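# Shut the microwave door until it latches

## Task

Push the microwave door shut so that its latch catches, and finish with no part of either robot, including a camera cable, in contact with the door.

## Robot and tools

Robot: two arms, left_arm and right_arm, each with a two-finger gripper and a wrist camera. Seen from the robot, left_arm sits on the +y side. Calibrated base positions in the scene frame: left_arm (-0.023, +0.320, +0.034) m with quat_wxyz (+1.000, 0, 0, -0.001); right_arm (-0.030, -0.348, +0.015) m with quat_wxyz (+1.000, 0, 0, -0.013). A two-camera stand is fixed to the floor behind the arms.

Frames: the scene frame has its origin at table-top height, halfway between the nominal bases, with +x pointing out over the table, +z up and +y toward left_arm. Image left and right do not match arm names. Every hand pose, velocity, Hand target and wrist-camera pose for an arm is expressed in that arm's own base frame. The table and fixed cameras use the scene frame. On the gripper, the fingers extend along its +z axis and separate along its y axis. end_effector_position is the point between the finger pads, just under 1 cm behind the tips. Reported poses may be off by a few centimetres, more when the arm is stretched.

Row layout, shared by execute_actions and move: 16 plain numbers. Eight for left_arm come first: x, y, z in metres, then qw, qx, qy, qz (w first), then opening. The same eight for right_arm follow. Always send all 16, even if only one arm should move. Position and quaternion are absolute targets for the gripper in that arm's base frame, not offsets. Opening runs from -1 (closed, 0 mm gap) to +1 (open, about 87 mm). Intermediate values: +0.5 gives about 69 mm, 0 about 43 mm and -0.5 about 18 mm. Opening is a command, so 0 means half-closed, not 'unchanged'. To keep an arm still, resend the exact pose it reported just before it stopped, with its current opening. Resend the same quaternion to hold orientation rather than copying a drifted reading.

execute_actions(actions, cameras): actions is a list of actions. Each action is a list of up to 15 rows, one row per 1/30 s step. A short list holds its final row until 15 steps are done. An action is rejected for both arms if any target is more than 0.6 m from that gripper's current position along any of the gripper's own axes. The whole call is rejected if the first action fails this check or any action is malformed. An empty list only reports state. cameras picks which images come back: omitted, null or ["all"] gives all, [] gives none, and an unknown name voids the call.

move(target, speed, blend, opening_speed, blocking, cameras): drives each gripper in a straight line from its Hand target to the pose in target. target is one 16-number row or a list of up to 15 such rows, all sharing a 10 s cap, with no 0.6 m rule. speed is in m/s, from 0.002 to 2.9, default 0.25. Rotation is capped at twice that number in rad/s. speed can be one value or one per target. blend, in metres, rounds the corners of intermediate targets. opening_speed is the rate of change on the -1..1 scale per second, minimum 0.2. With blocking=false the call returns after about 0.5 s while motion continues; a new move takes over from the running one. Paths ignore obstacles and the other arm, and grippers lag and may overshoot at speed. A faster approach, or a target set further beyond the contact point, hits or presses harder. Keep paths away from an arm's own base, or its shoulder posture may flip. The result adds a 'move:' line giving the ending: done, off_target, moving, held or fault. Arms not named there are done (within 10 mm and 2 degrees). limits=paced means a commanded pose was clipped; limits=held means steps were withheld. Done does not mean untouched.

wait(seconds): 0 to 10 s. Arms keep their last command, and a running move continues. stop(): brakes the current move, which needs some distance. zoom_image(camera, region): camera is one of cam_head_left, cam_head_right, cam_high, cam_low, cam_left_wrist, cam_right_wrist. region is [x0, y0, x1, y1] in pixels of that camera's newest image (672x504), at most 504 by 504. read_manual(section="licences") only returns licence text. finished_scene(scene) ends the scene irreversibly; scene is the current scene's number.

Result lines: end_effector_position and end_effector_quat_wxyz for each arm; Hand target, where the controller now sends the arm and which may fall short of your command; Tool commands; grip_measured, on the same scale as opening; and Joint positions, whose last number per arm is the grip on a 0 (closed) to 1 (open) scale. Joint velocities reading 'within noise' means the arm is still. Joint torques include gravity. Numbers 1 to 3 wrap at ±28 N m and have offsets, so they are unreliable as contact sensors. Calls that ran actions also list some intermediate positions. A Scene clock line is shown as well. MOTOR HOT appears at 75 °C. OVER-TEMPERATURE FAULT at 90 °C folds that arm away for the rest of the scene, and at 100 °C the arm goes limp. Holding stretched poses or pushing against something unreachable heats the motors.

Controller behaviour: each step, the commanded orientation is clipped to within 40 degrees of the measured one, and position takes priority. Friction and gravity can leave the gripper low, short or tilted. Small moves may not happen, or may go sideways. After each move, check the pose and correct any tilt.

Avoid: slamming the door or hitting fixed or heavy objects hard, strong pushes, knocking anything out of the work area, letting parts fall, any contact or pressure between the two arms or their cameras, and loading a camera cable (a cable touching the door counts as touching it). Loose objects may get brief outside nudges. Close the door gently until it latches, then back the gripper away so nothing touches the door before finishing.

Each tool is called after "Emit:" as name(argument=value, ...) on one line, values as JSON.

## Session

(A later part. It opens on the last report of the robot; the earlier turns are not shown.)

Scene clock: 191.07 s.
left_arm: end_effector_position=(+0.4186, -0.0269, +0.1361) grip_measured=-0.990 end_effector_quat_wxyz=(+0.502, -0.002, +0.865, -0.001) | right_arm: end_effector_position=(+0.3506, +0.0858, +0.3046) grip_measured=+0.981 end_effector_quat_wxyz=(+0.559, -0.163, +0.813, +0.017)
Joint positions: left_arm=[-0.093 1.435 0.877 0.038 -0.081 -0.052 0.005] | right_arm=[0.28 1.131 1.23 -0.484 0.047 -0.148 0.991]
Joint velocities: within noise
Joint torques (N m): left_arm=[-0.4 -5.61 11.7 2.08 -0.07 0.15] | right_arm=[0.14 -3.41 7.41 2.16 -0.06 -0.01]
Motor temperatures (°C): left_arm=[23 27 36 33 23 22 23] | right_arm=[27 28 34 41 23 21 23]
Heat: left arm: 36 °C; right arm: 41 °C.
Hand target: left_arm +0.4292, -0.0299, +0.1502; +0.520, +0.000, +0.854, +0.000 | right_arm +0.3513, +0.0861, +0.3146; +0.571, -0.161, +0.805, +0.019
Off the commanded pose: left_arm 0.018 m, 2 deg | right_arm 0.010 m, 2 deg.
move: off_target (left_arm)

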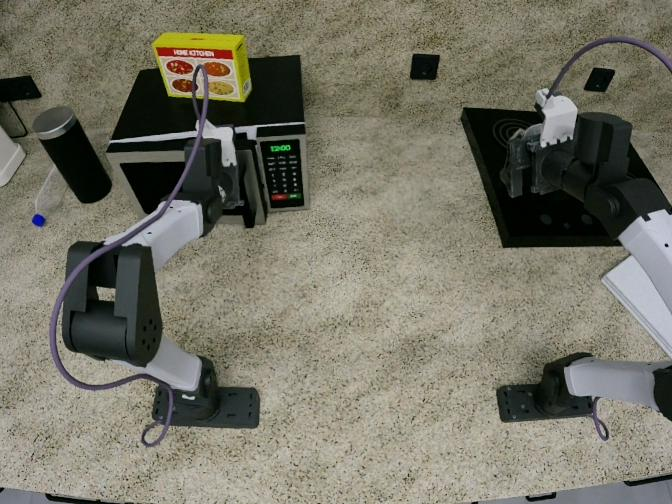

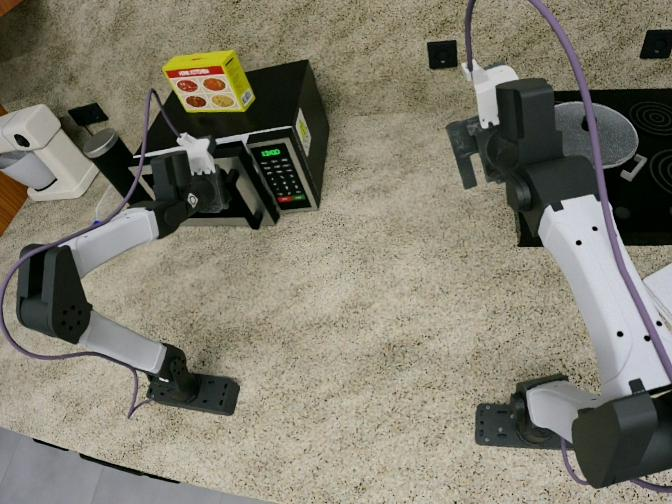

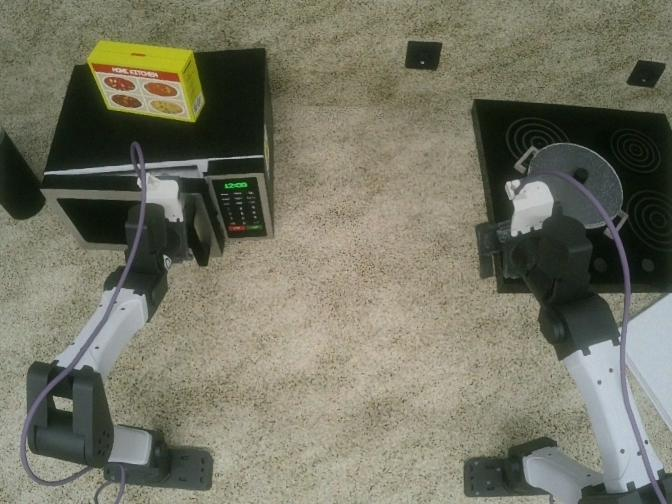

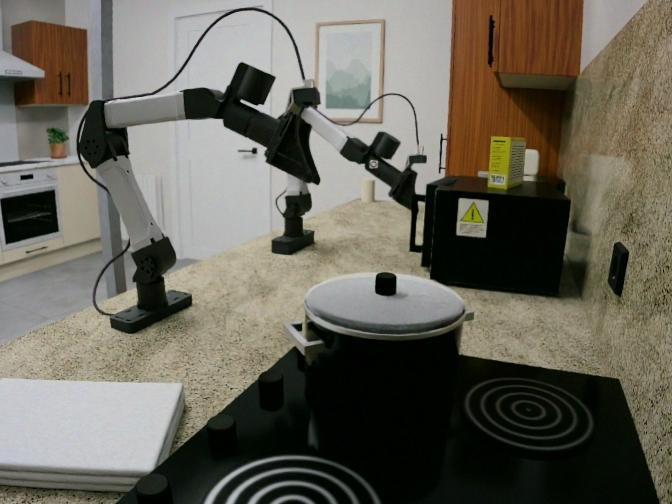

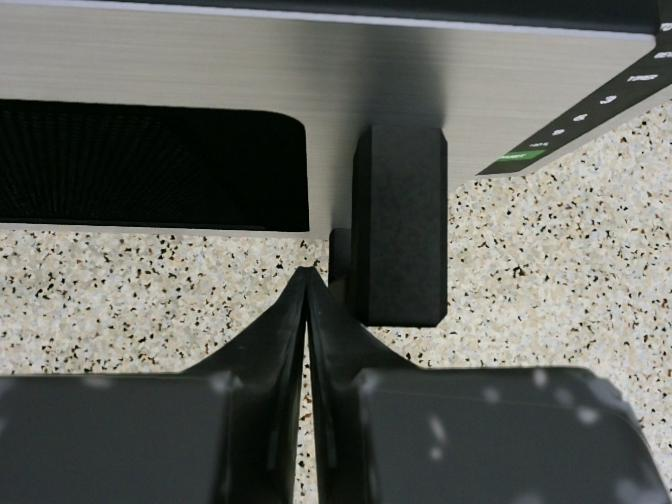

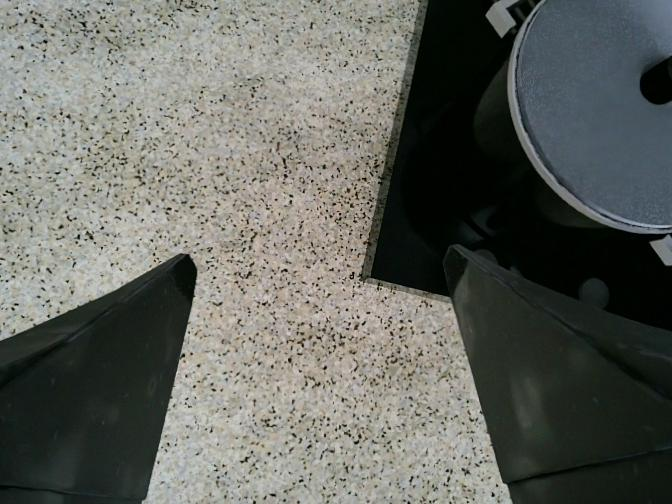

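Nearly closed. Continue in small increments.

Emit:
move(target=[0.455,-0.033,0.15,0.52,0,0.854,0,-1,0.3515,0.0861,0.3146,0.571,-0.161,0.805,0.019,1], speed=0.03)

Emit:
move(target=[0.475,-0.033,0.15,0.52,0,0.854,0,-1,0.3515,0.0861,0.3146,0.571,-0.161,0.805,0.019,1], speed=0.03)

Scene clock: 195.57 s.
left_arm: end_effector_position=(+0.4436, -0.0283, +0.1369) grip_measured=-0.990 end_effector_quat_wxyz=(+0.503, -0.004, +0.864, +0.001) | right_arm: end_effector_position=(+0.3506, +0.0858, +0.3046) grip_measured=+0.981 end_effector_quat_wxyz=(+0.559, -0.163, +0.813, +0.017)
Joint positions: left_arm=[-0.093 1.532 0.966 0.046 -0.087 -0.052 0.005] | right_arm=[0.28 1.131 1.23 -0.484 0.047 -0.148 0.991]
Joint velocities: within noise
Joint torques (N m): left_arm=[-0.57 -6.38 11.75 2.13 -0.04 0.14] | right_arm=[0.17 -3.34 7.6 2.2 -0.01 -0.04]
Motor temperatures (°C): left_arm=[23 27 36 33 23 22 23] | right_arm=[27 28 34 41 23 21 23]
Heat: left arm: 36 °C; right arm: 41 °C.
Hand target: left_arm +0.4541, -0.0329, +0.1502; +0.520, +0.000, +0.854, +0.000 | right_arm +0.3513, +0.0861, +0.3146; +0.571, -0.161, +0.805, +0.019
Off the commanded pose: left_arm 0.018 m, 2 deg | right_arm 0.010 m, 2 deg.
move: off_target (left_arm)

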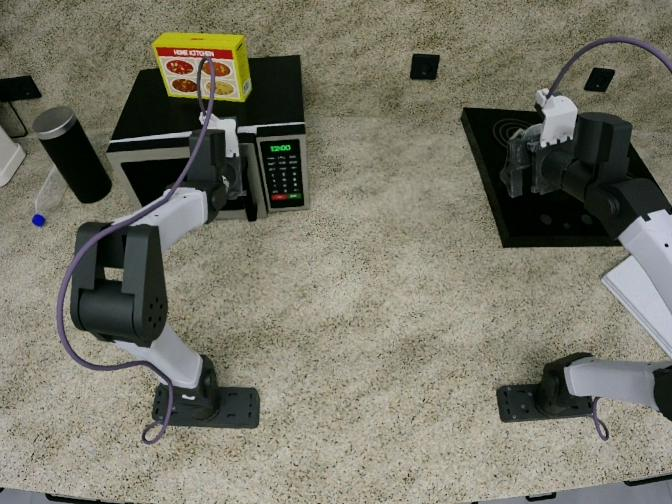

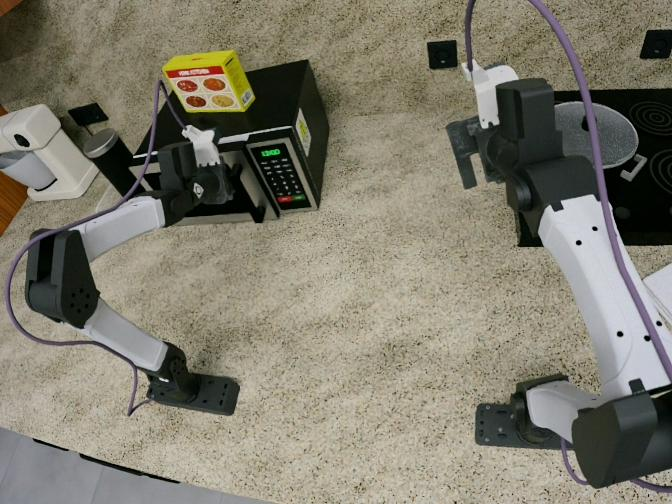

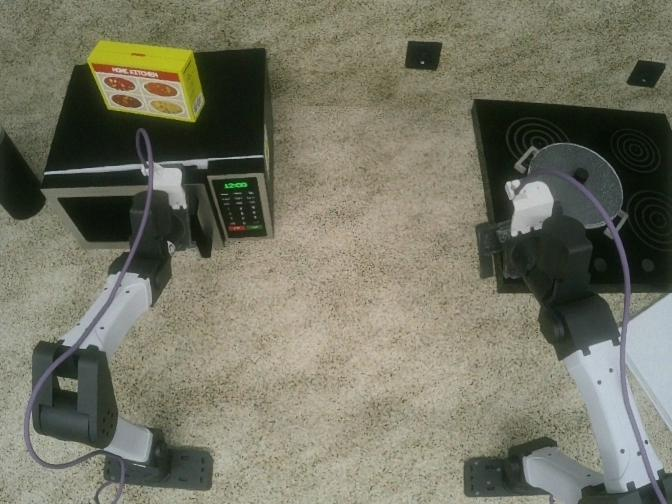

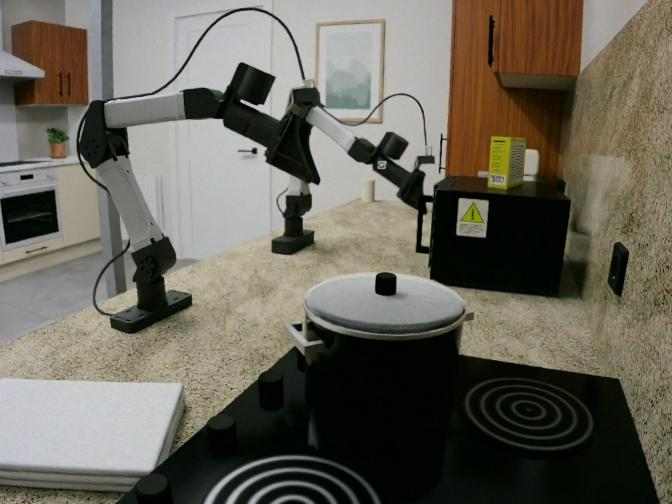

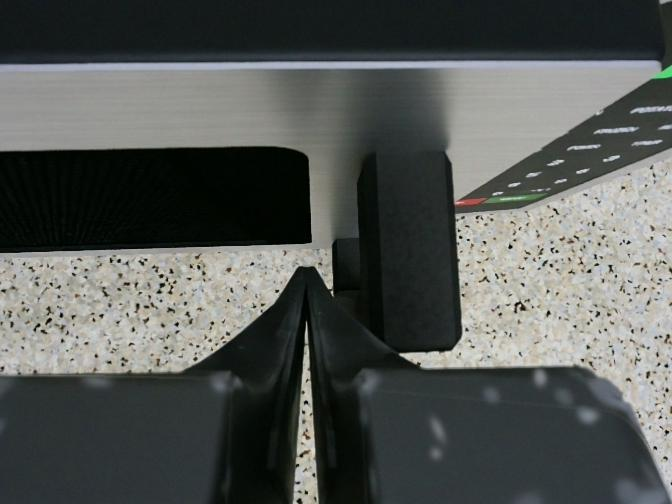

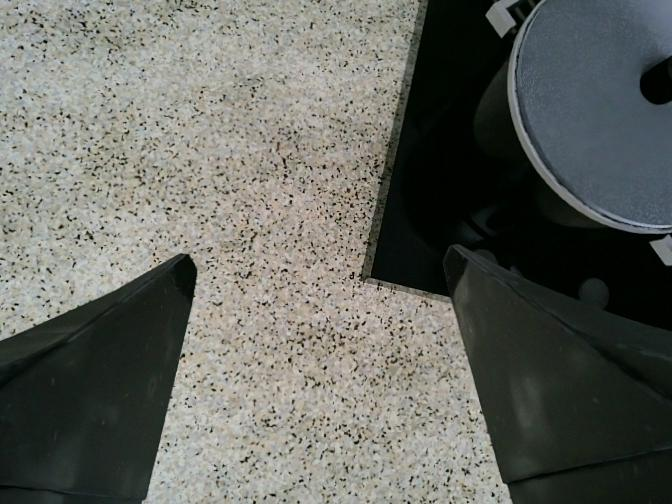

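Scene clock: 196.57 s.
left_arm: end_effector_position=(+0.4626, -0.0270, +0.1382) grip_measured=-0.990 end_effector_quat_wxyz=(+0.504, -0.007, +0.863, +0.009) | right_arm: end_effector_position=(+0.3506, +0.0858, +0.3046) grip_measured=+0.981 end_effector_quat_wxyz=(+0.559, -0.163, +0.813, +0.017)
Joint positions: left_arm=[-0.093 1.602 1.038 0.047 -0.104 -0.048 0.005] | right_arm=[0.28 1.131 1.23 -0.484 0.047 -0.148 0.991]
Joint velocities: within noise
Joint torques (N m): left_arm=[-0.02 -6.57 12.08 2.11 0.17 0.12] | right_arm=[0.09 -3.52 7.64 2.16 -0.04 -0.06]
Motor temperatures (°C): left_arm=[23 27 36 33 23 22 23] | right_arm=[27 28 34 41 23 21 23]
Heat: left arm: 36 °C; right arm: 41 °C.
Hand target: left_arm +0.4741, -0.0329, +0.1503; +0.520, +0.000, +0.854, +0.000 | right_arm +0.3513, +0.0861, +0.3146; +0.571, -0.161, +0.805, +0.019
Off the commanded pose: left_arm 0.018 m, 2 deg | right_arm 0.010 m, 2 deg.
move: off_target (left_arm)

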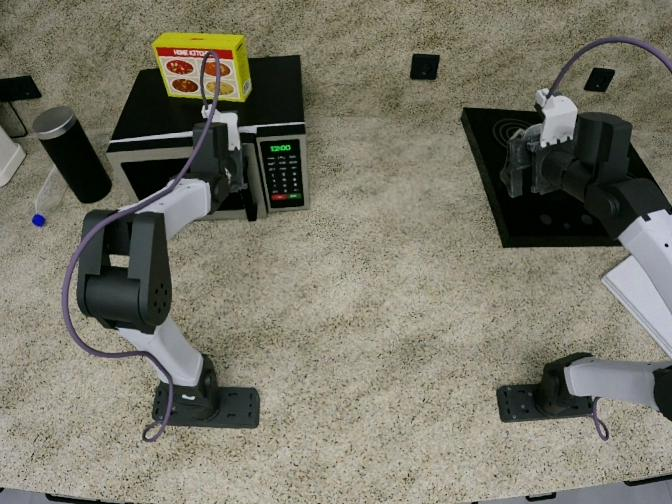

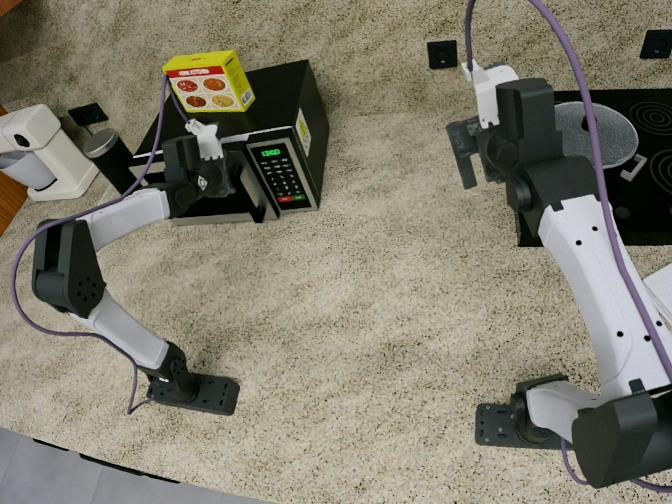

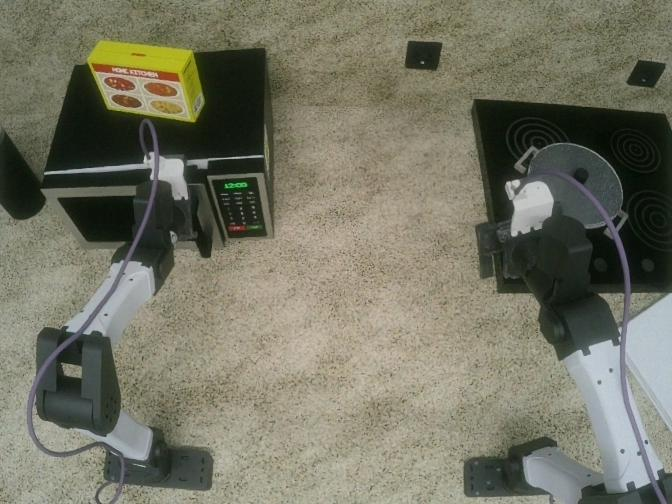

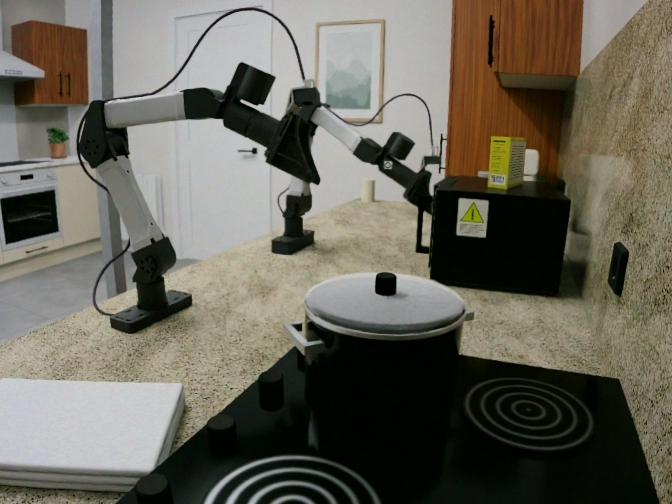

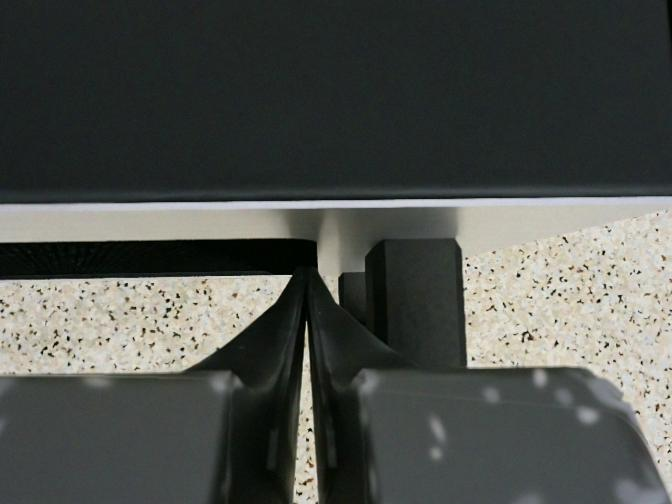

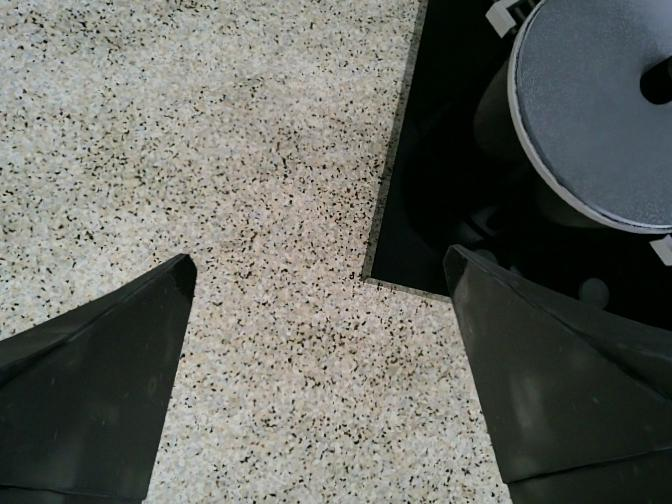

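Emit:
move(target=[0.488,-0.033,0.15,0.52,0,0.854,0,-1,0.3515,0.0861,0.3146,0.571,-0.161,0.805,0.019,1], speed=0.03)

Emit:
zoom_image(camera="cam_high", region=[20, 80, 320, 290])

Emit:
zoom_image(camera="cam_low", region=[360, 120, 600, 310])

Scene clock: 201.47 s.
left_arm: end_effector_position=(+0.4656, -0.0249, +0.1345) grip_measured=-0.990 end_effector_quat_wxyz=(+0.490, -0.006, +0.872, +0.015) | right_arm: end_effector_position=(+0.3506, +0.0858, +0.3046) grip_measured=+0.981 end_effector_quat_wxyz=(+0.559, -0.163, +0.813, +0.017)
Joint positions: left_arm=[-0.091 1.63 1.08 -0.001 -0.11 -0.042 0.005] | right_arm=[0.28 1.131 1.23 -0.484 0.047 -0.148 0.991]
Joint velocities: within noise
Joint torques (N m): left_arm=[0.1 -5.67 12.63 2.51 0.25 0.09] | right_arm=[-0.1 -3.49 7.51 2.15 -0.09 0.02]
Motor temperatures (°C): left_arm=[23 27 38 33 23 22 23] | right_arm=[27 28 34 41 23 21 23]
Heat: left arm: 38 °C; right arm: 41 °C.
Hand target: left_arm +0.4855, -0.0329, +0.1506; +0.520, +0.000, +0.854, +0.000 | right_arm +0.3513, +0.0861, +0.3146; +0.571, -0.161, +0.805, +0.019
Off the commanded pose: left_arm 0.028 m, 4 deg | right_arm 0.010 m, 2 deg.
move: off_target (left_arm)

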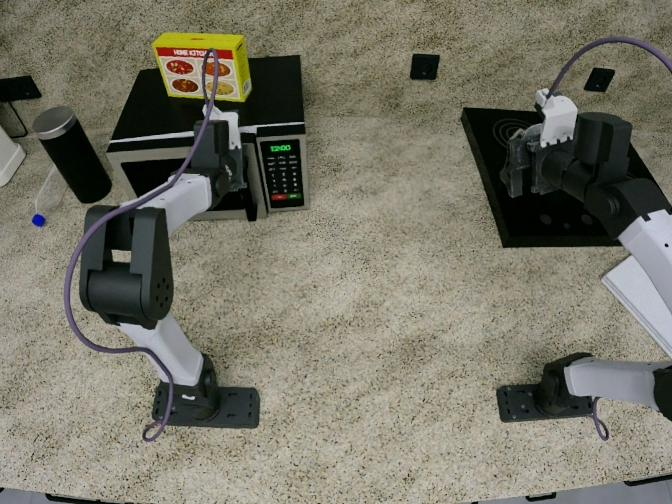

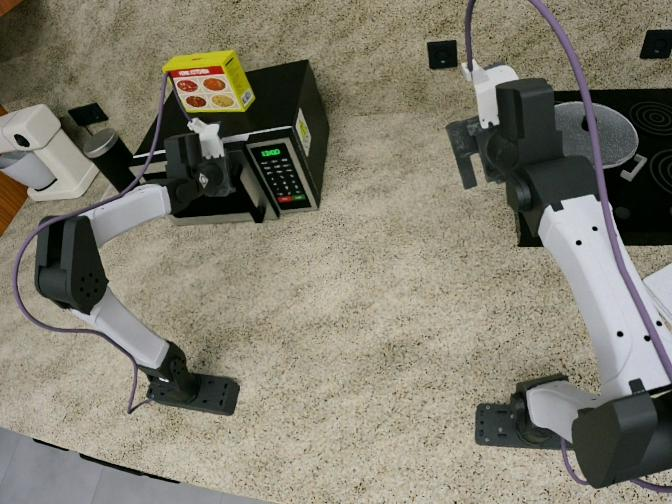

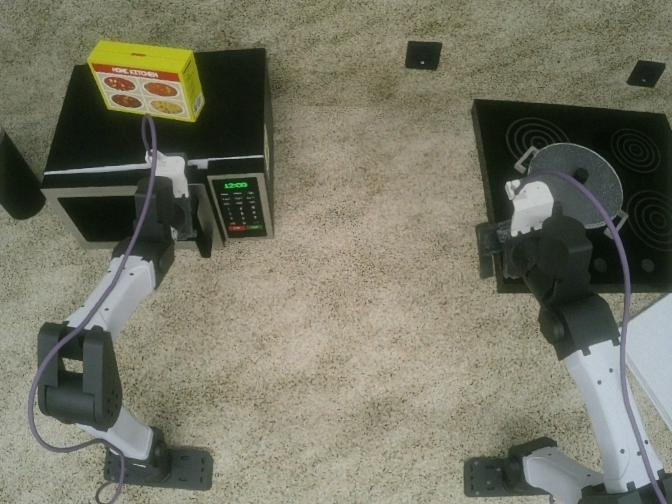

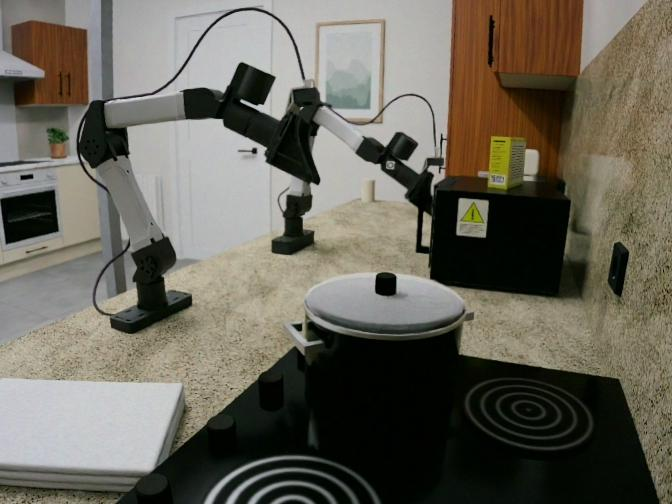

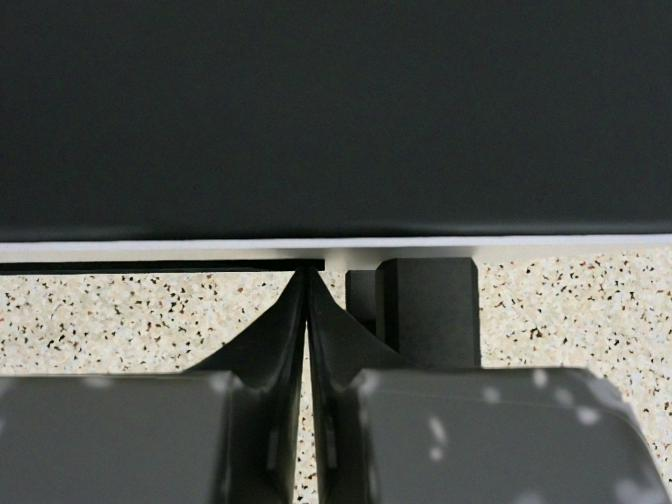

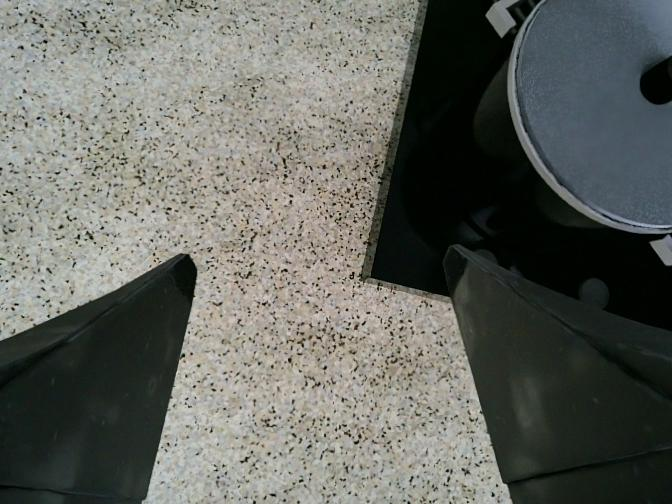

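Scaled by 1.680.

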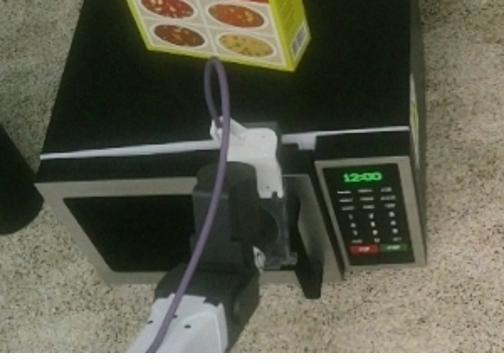

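Scaled by 2.100.

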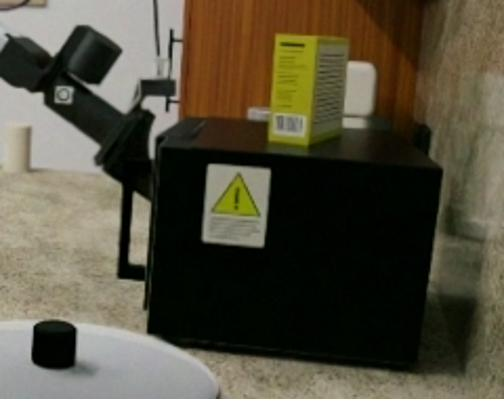

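Emit:
move(target=[0.51,-0.038,0.15,0.5,0,0.866,0,-1,0.3515,0.0861,0.3146,0.571,-0.161,0.805,0.019,1], speed=0.03)

Emit:
zoom_image(camera="cam_low", region=[360, 120, 600, 310])

Emit:
zoom_image(camera="cam_head_right", region=[120, 100, 340, 250])

Scene clock: 205.83 s.
left_arm: end_effector_position=(+0.4656, -0.0215, +0.1268) grip_measured=-0.990 end_effector_quat_wxyz=(+0.436, -0.001, +0.899, +0.029) | right_arm: end_effector_position=(+0.3506, +0.0858, +0.3046) grip_measured=+0.981 end_effector_quat_wxyz=(+0.559, -0.163, +0.813, +0.017)
Joint positions: left_arm=[-0.089 1.694 1.207 -0.184 -0.123 -0.033 0.005] | right_arm=[0.28 1.131 1.23 -0.484 0.047 -0.148 0.991]
Joint velocities: within noise
Joint torques (N m): left_arm=[-0.59 -5.04 13.76 3.14 0.32 -0.06] | right_arm=[0.24 -3.43 7.6 2.13 -0.02 -0.03]
Motor temperatures (°C): left_arm=[23 27 38 34 23 22 23] | right_arm=[27 28 34 41 23 21 23]
Heat: left arm: 38 °C; right arm: 41 °C.
Hand target: left_arm +0.5020, -0.0374, +0.1529; +0.498, +0.001, +0.867, +0.000 | right_arm +0.3513, +0.0861, +0.3146; +0.571, -0.161, +0.805, +0.019
Off the commanded pose: left_arm 0.053 m, 9 deg | right_arm 0.010 m, 2 deg.
move: off_target (left_arm)

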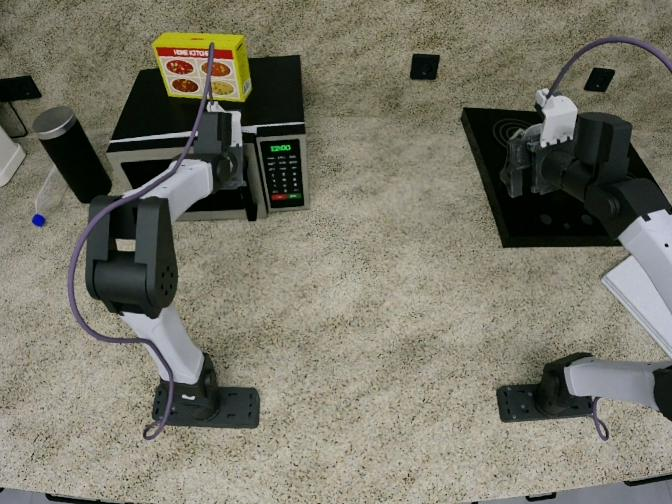

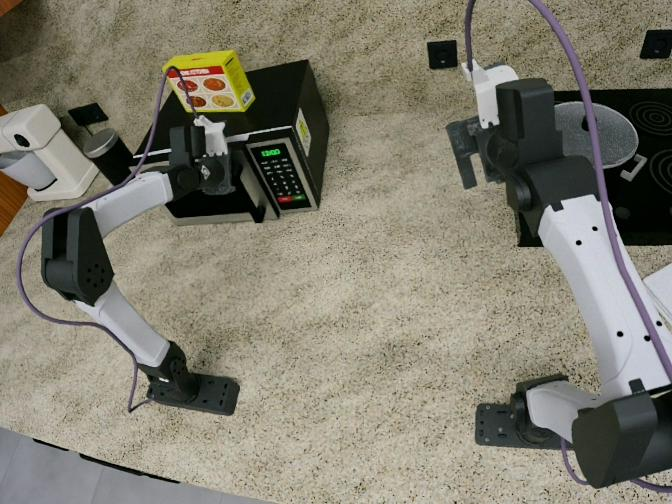

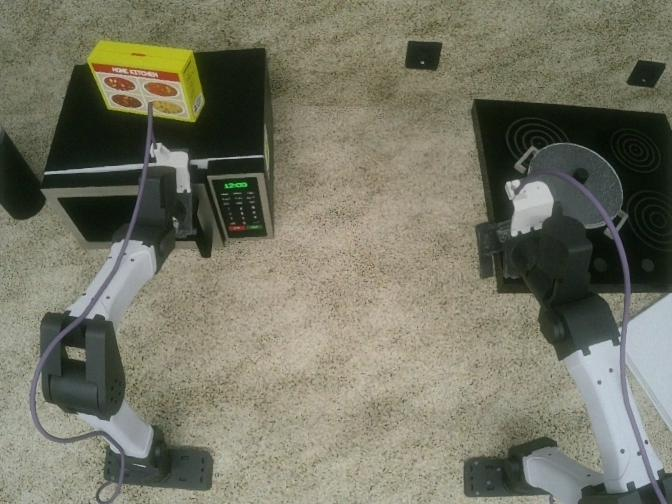

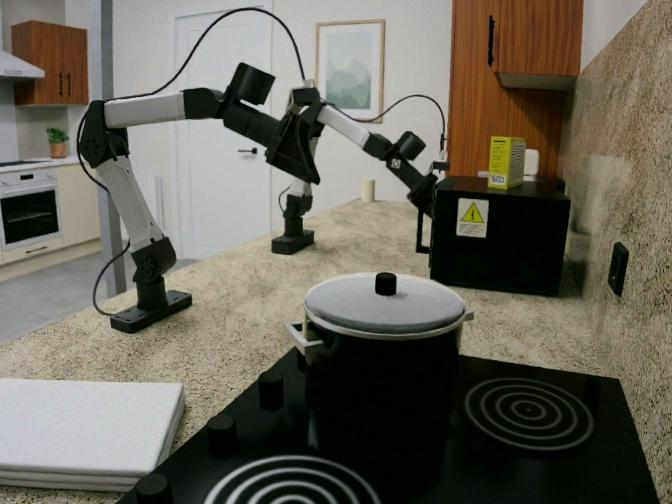

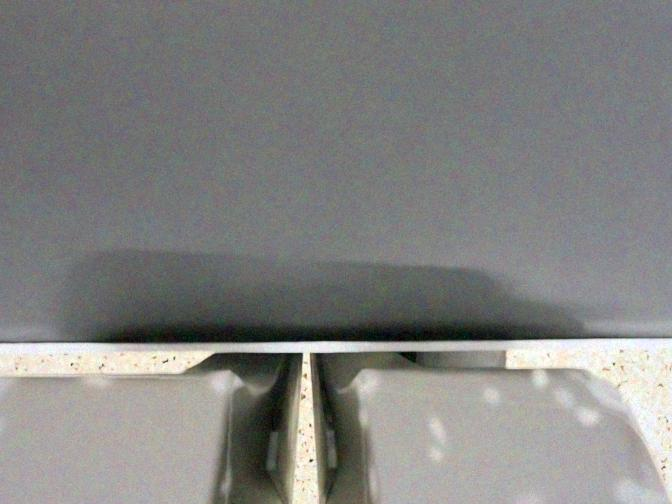

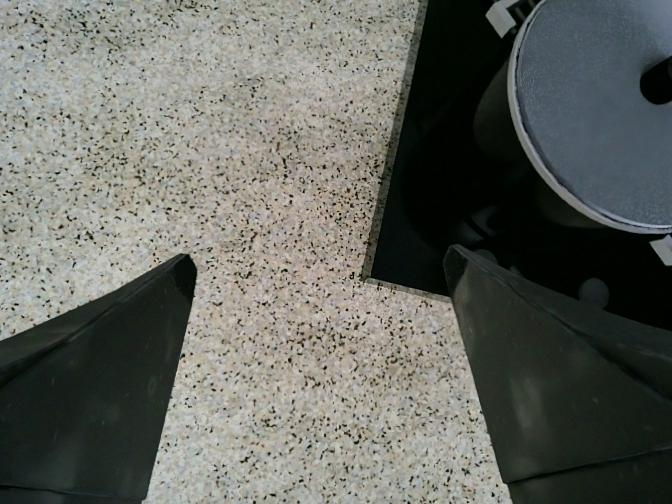

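Scaled by 2.100.

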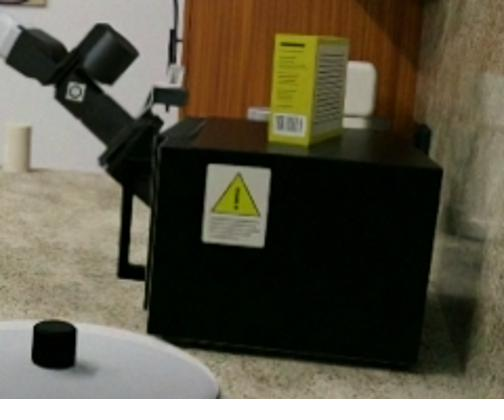

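Scaled by 2.291.

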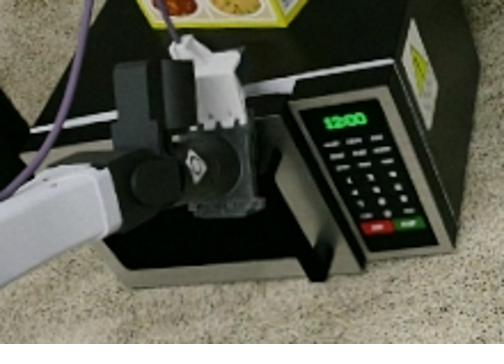

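Emit:
move(target=[[0.40,-0.022,0.14,0.5,0,0.866,0,-1,0.3515,0.0861,0.3146,0.571,-0.161,0.805,0.019,1],[0.36,-0.03,0.13,0.56,0,0.829,0,-1,0.3515,0.0861,0.3146,0.571,-0.161,0.805,0.019,1],[0.36,-0.06,0.11,0.574,0,0.819,0,-1,0.3515,0.0861,0.3146,0.571,-0.161,0.805,0.019,1]], speed=0.06)

Emit:
zoom_image(camera="cam_head_right", region=[120, 100, 340, 250])

Emit:
zoom_image(camera="cam_low", region=[360, 120, 600, 310])

Scene clock: 218.10 s.
left_arm: end_effector_position=(+0.3618, -0.0584, +0.1149) grip_measured=-0.990 end_effector_quat_wxyz=(+0.575, +0.003, +0.818, +0.001) | right_arm: end_effector_position=(+0.3506, +0.0858, +0.3046) grip_measured=+0.981 end_effector_quat_wxyz=(+0.559, -0.163, +0.813, +0.017)
Joint positions: left_arm=[-0.271 1.216 0.473 0.385 -0.253 -0.087 0.005] | right_arm=[0.28 1.131 1.23 -0.484 0.047 -0.148 0.991]
Joint velocities: within noise
Joint torques (N m): left_arm=[-0.35 -3.6 6.71 2.17 -0.07 0.02] | right_arm=[-0.13 -3.32 7.58 2.15 0 0]
Motor temperatures (°C): left_arm=[23 28 39 36 23 22 23] | right_arm=[27 28 34 41 23 21 23]
Heat: left arm: 39 °C; right arm: 41 °C.
Hand target: left_arm +0.3599, -0.0599, +0.1100; +0.574, +0.000, +0.819, +0.000 | right_arm +0.3513, +0.0861, +0.3146; +0.571, -0.161, +0.805, +0.019
Off the commanded pose: left_arm 0.005 m, 0 deg | right_arm 0.010 m, 2 deg.
move: done

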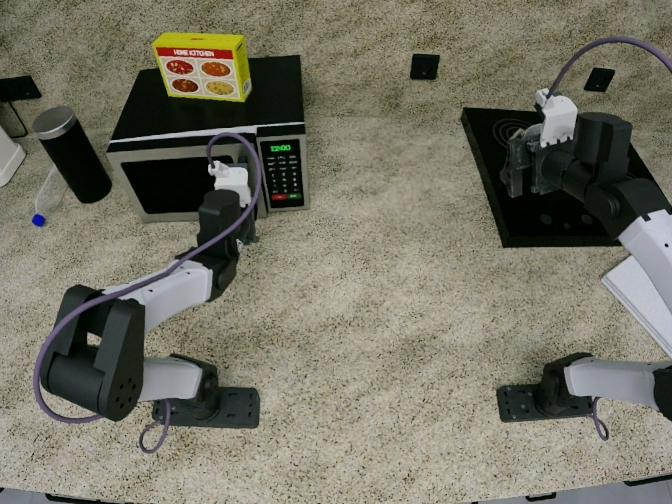

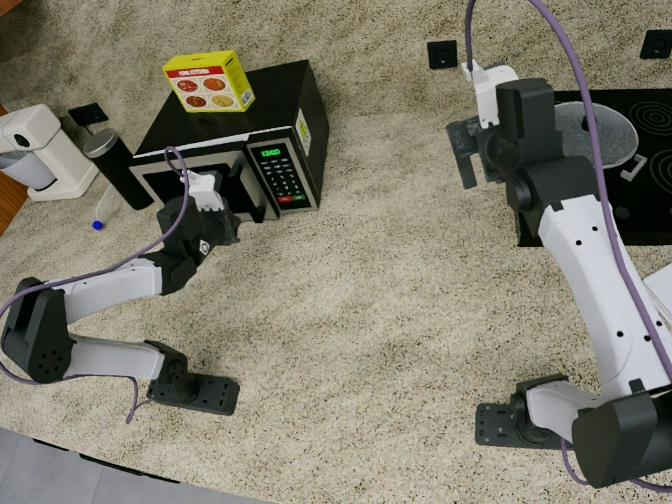

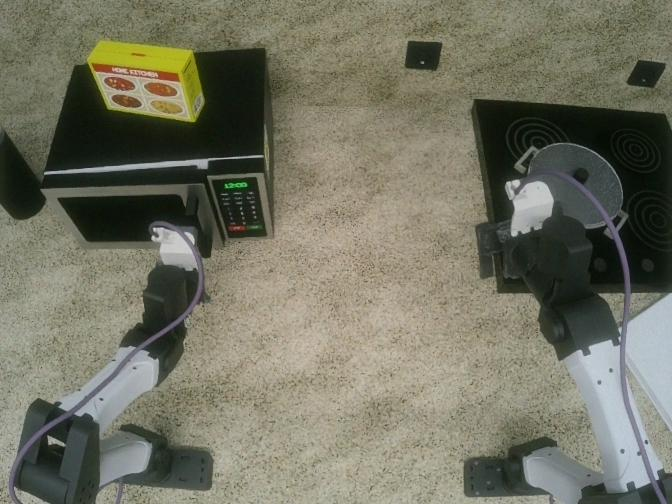

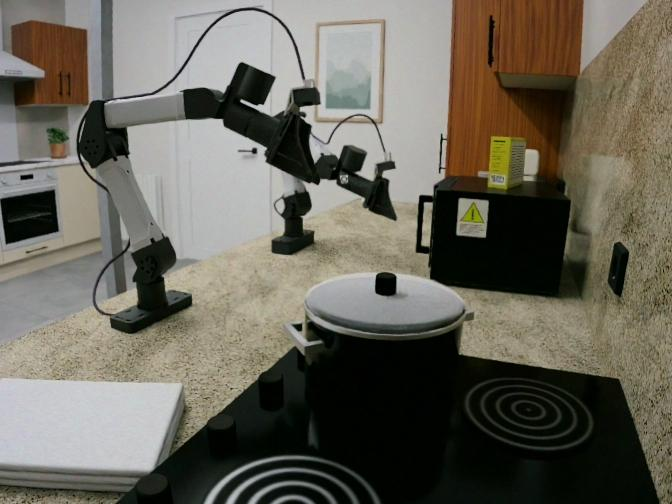

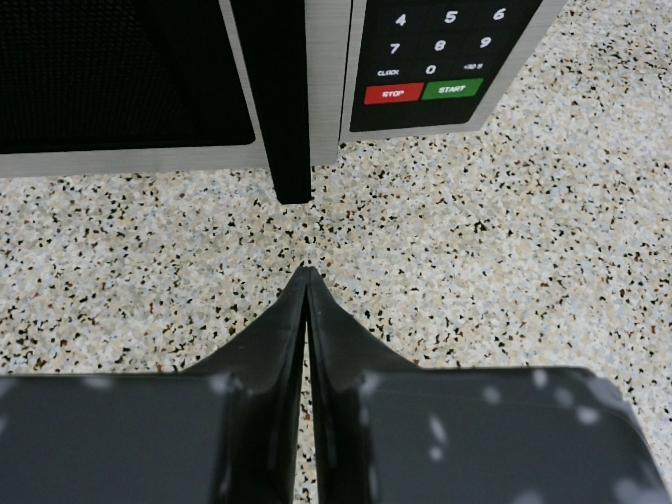

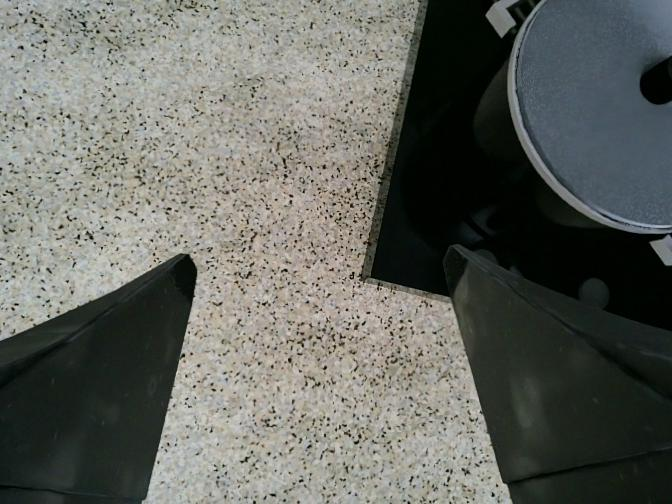

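Scaled by 2.291.

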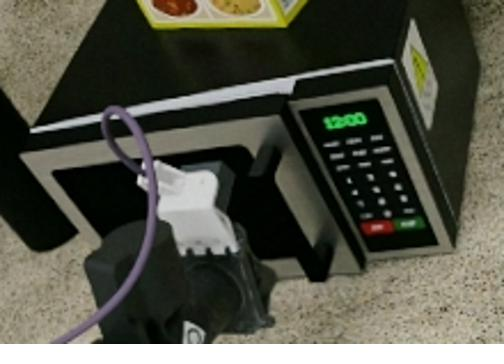

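Scaled by 2.100.

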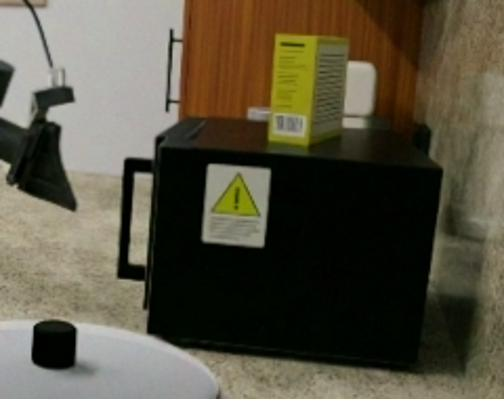

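Emit:
move(target=[[0.375,-0.05,0.115,0.574,0,0.819,0,-1,0.3515,0.0861,0.3146,0.571,-0.161,0.805,0.019,1],[0.43,-0.05,0.12,0.574,0,0.819,0,-1,0.3515,0.0861,0.3146,0.571,-0.161,0.805,0.019,1]], speed=0.04)

Scene clock: 223.33 s.
left_arm: end_effector_position=(+0.4188, -0.0503, +0.1075) grip_measured=-0.990 end_effector_quat_wxyz=(+0.559, -0.002, +0.829, +0.002) | right_arm: end_effector_position=(+0.3506, +0.0858, +0.3046) grip_measured=+0.981 end_effector_quat_wxyz=(+0.559, -0.163, +0.813, +0.017)
Joint positions: left_arm=[-0.186 1.479 0.669 0.419 -0.177 -0.071 0.005] | right_arm=[0.28 1.131 1.23 -0.484 0.047 -0.148 0.991]
Joint velocities: within noise
Joint torques (N m): left_arm=[1.11 -5.46 10.91 2.17 0.08 0.23] | right_arm=[-0.09 -3.4 7.43 2.13 -0.04 -0.05]
Motor temperatures (°C): left_arm=[23 28 39 36 23 22 23] | right_arm=[27 28 35 42 23 21 23]
Heat: left arm: 39 °C; right arm: 42 °C.
Hand target: left_arm +0.4292, -0.0499, +0.1202; +0.574, +0.000, +0.819, +0.000 | right_arm +0.3513, +0.0861, +0.3146; +0.571, -0.161, +0.805, +0.019
Off the commanded pose: left_arm 0.017 m, 2 deg | right_arm 0.010 m, 2 deg.
move: off_target (left_arm)

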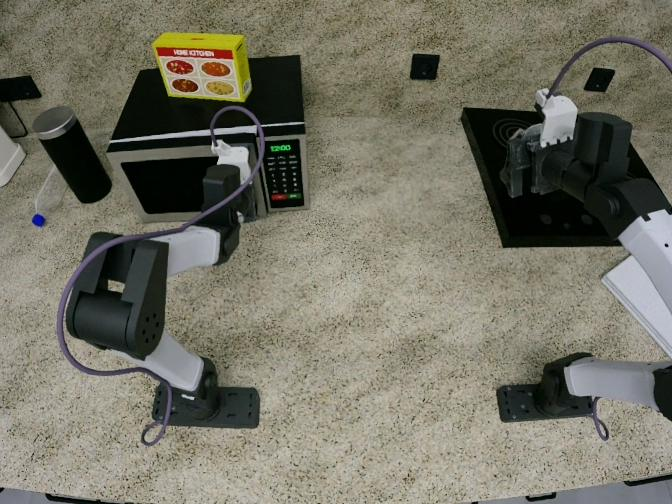

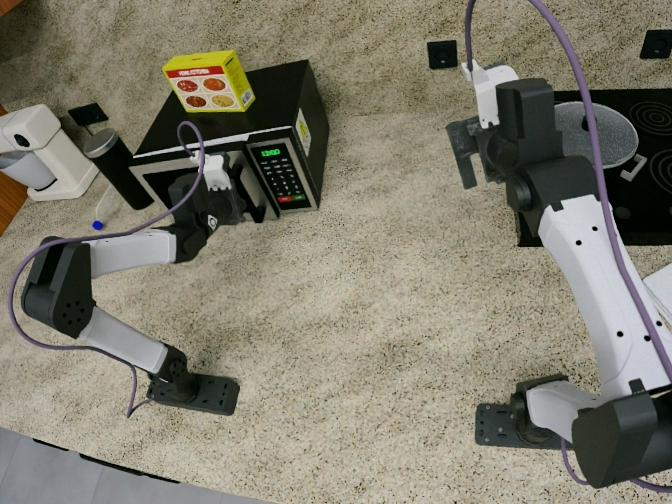

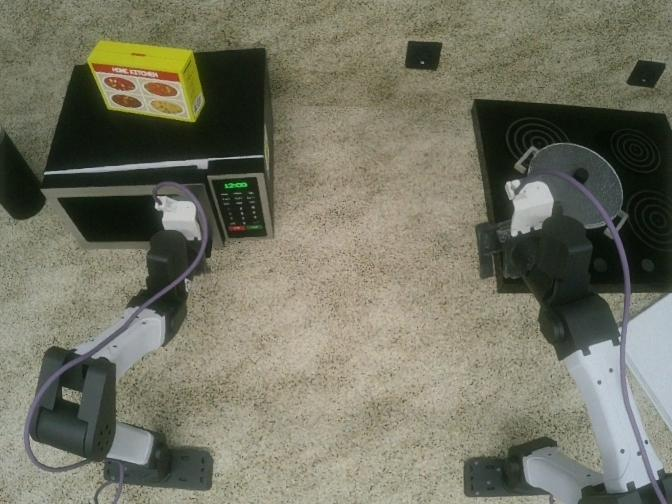

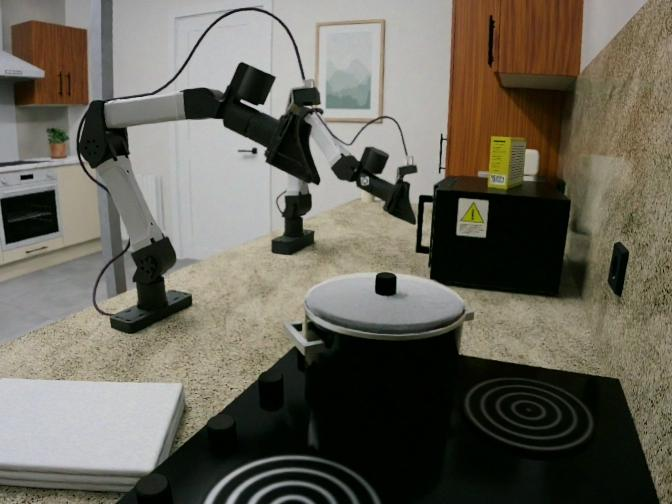

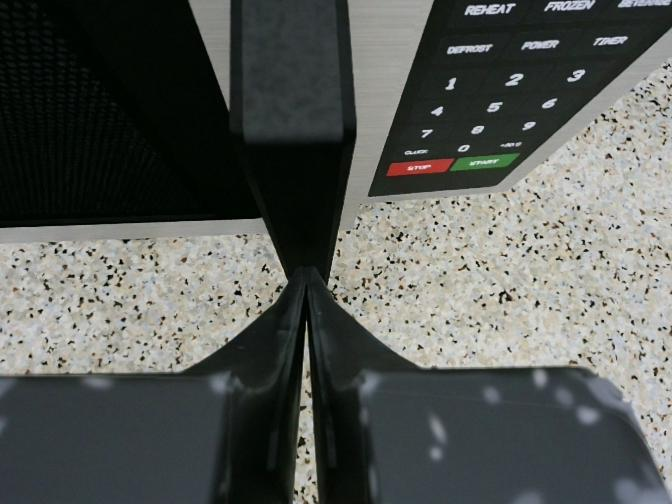

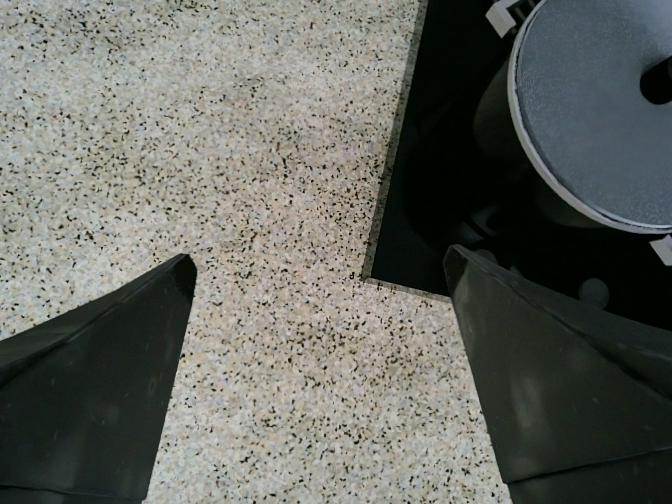

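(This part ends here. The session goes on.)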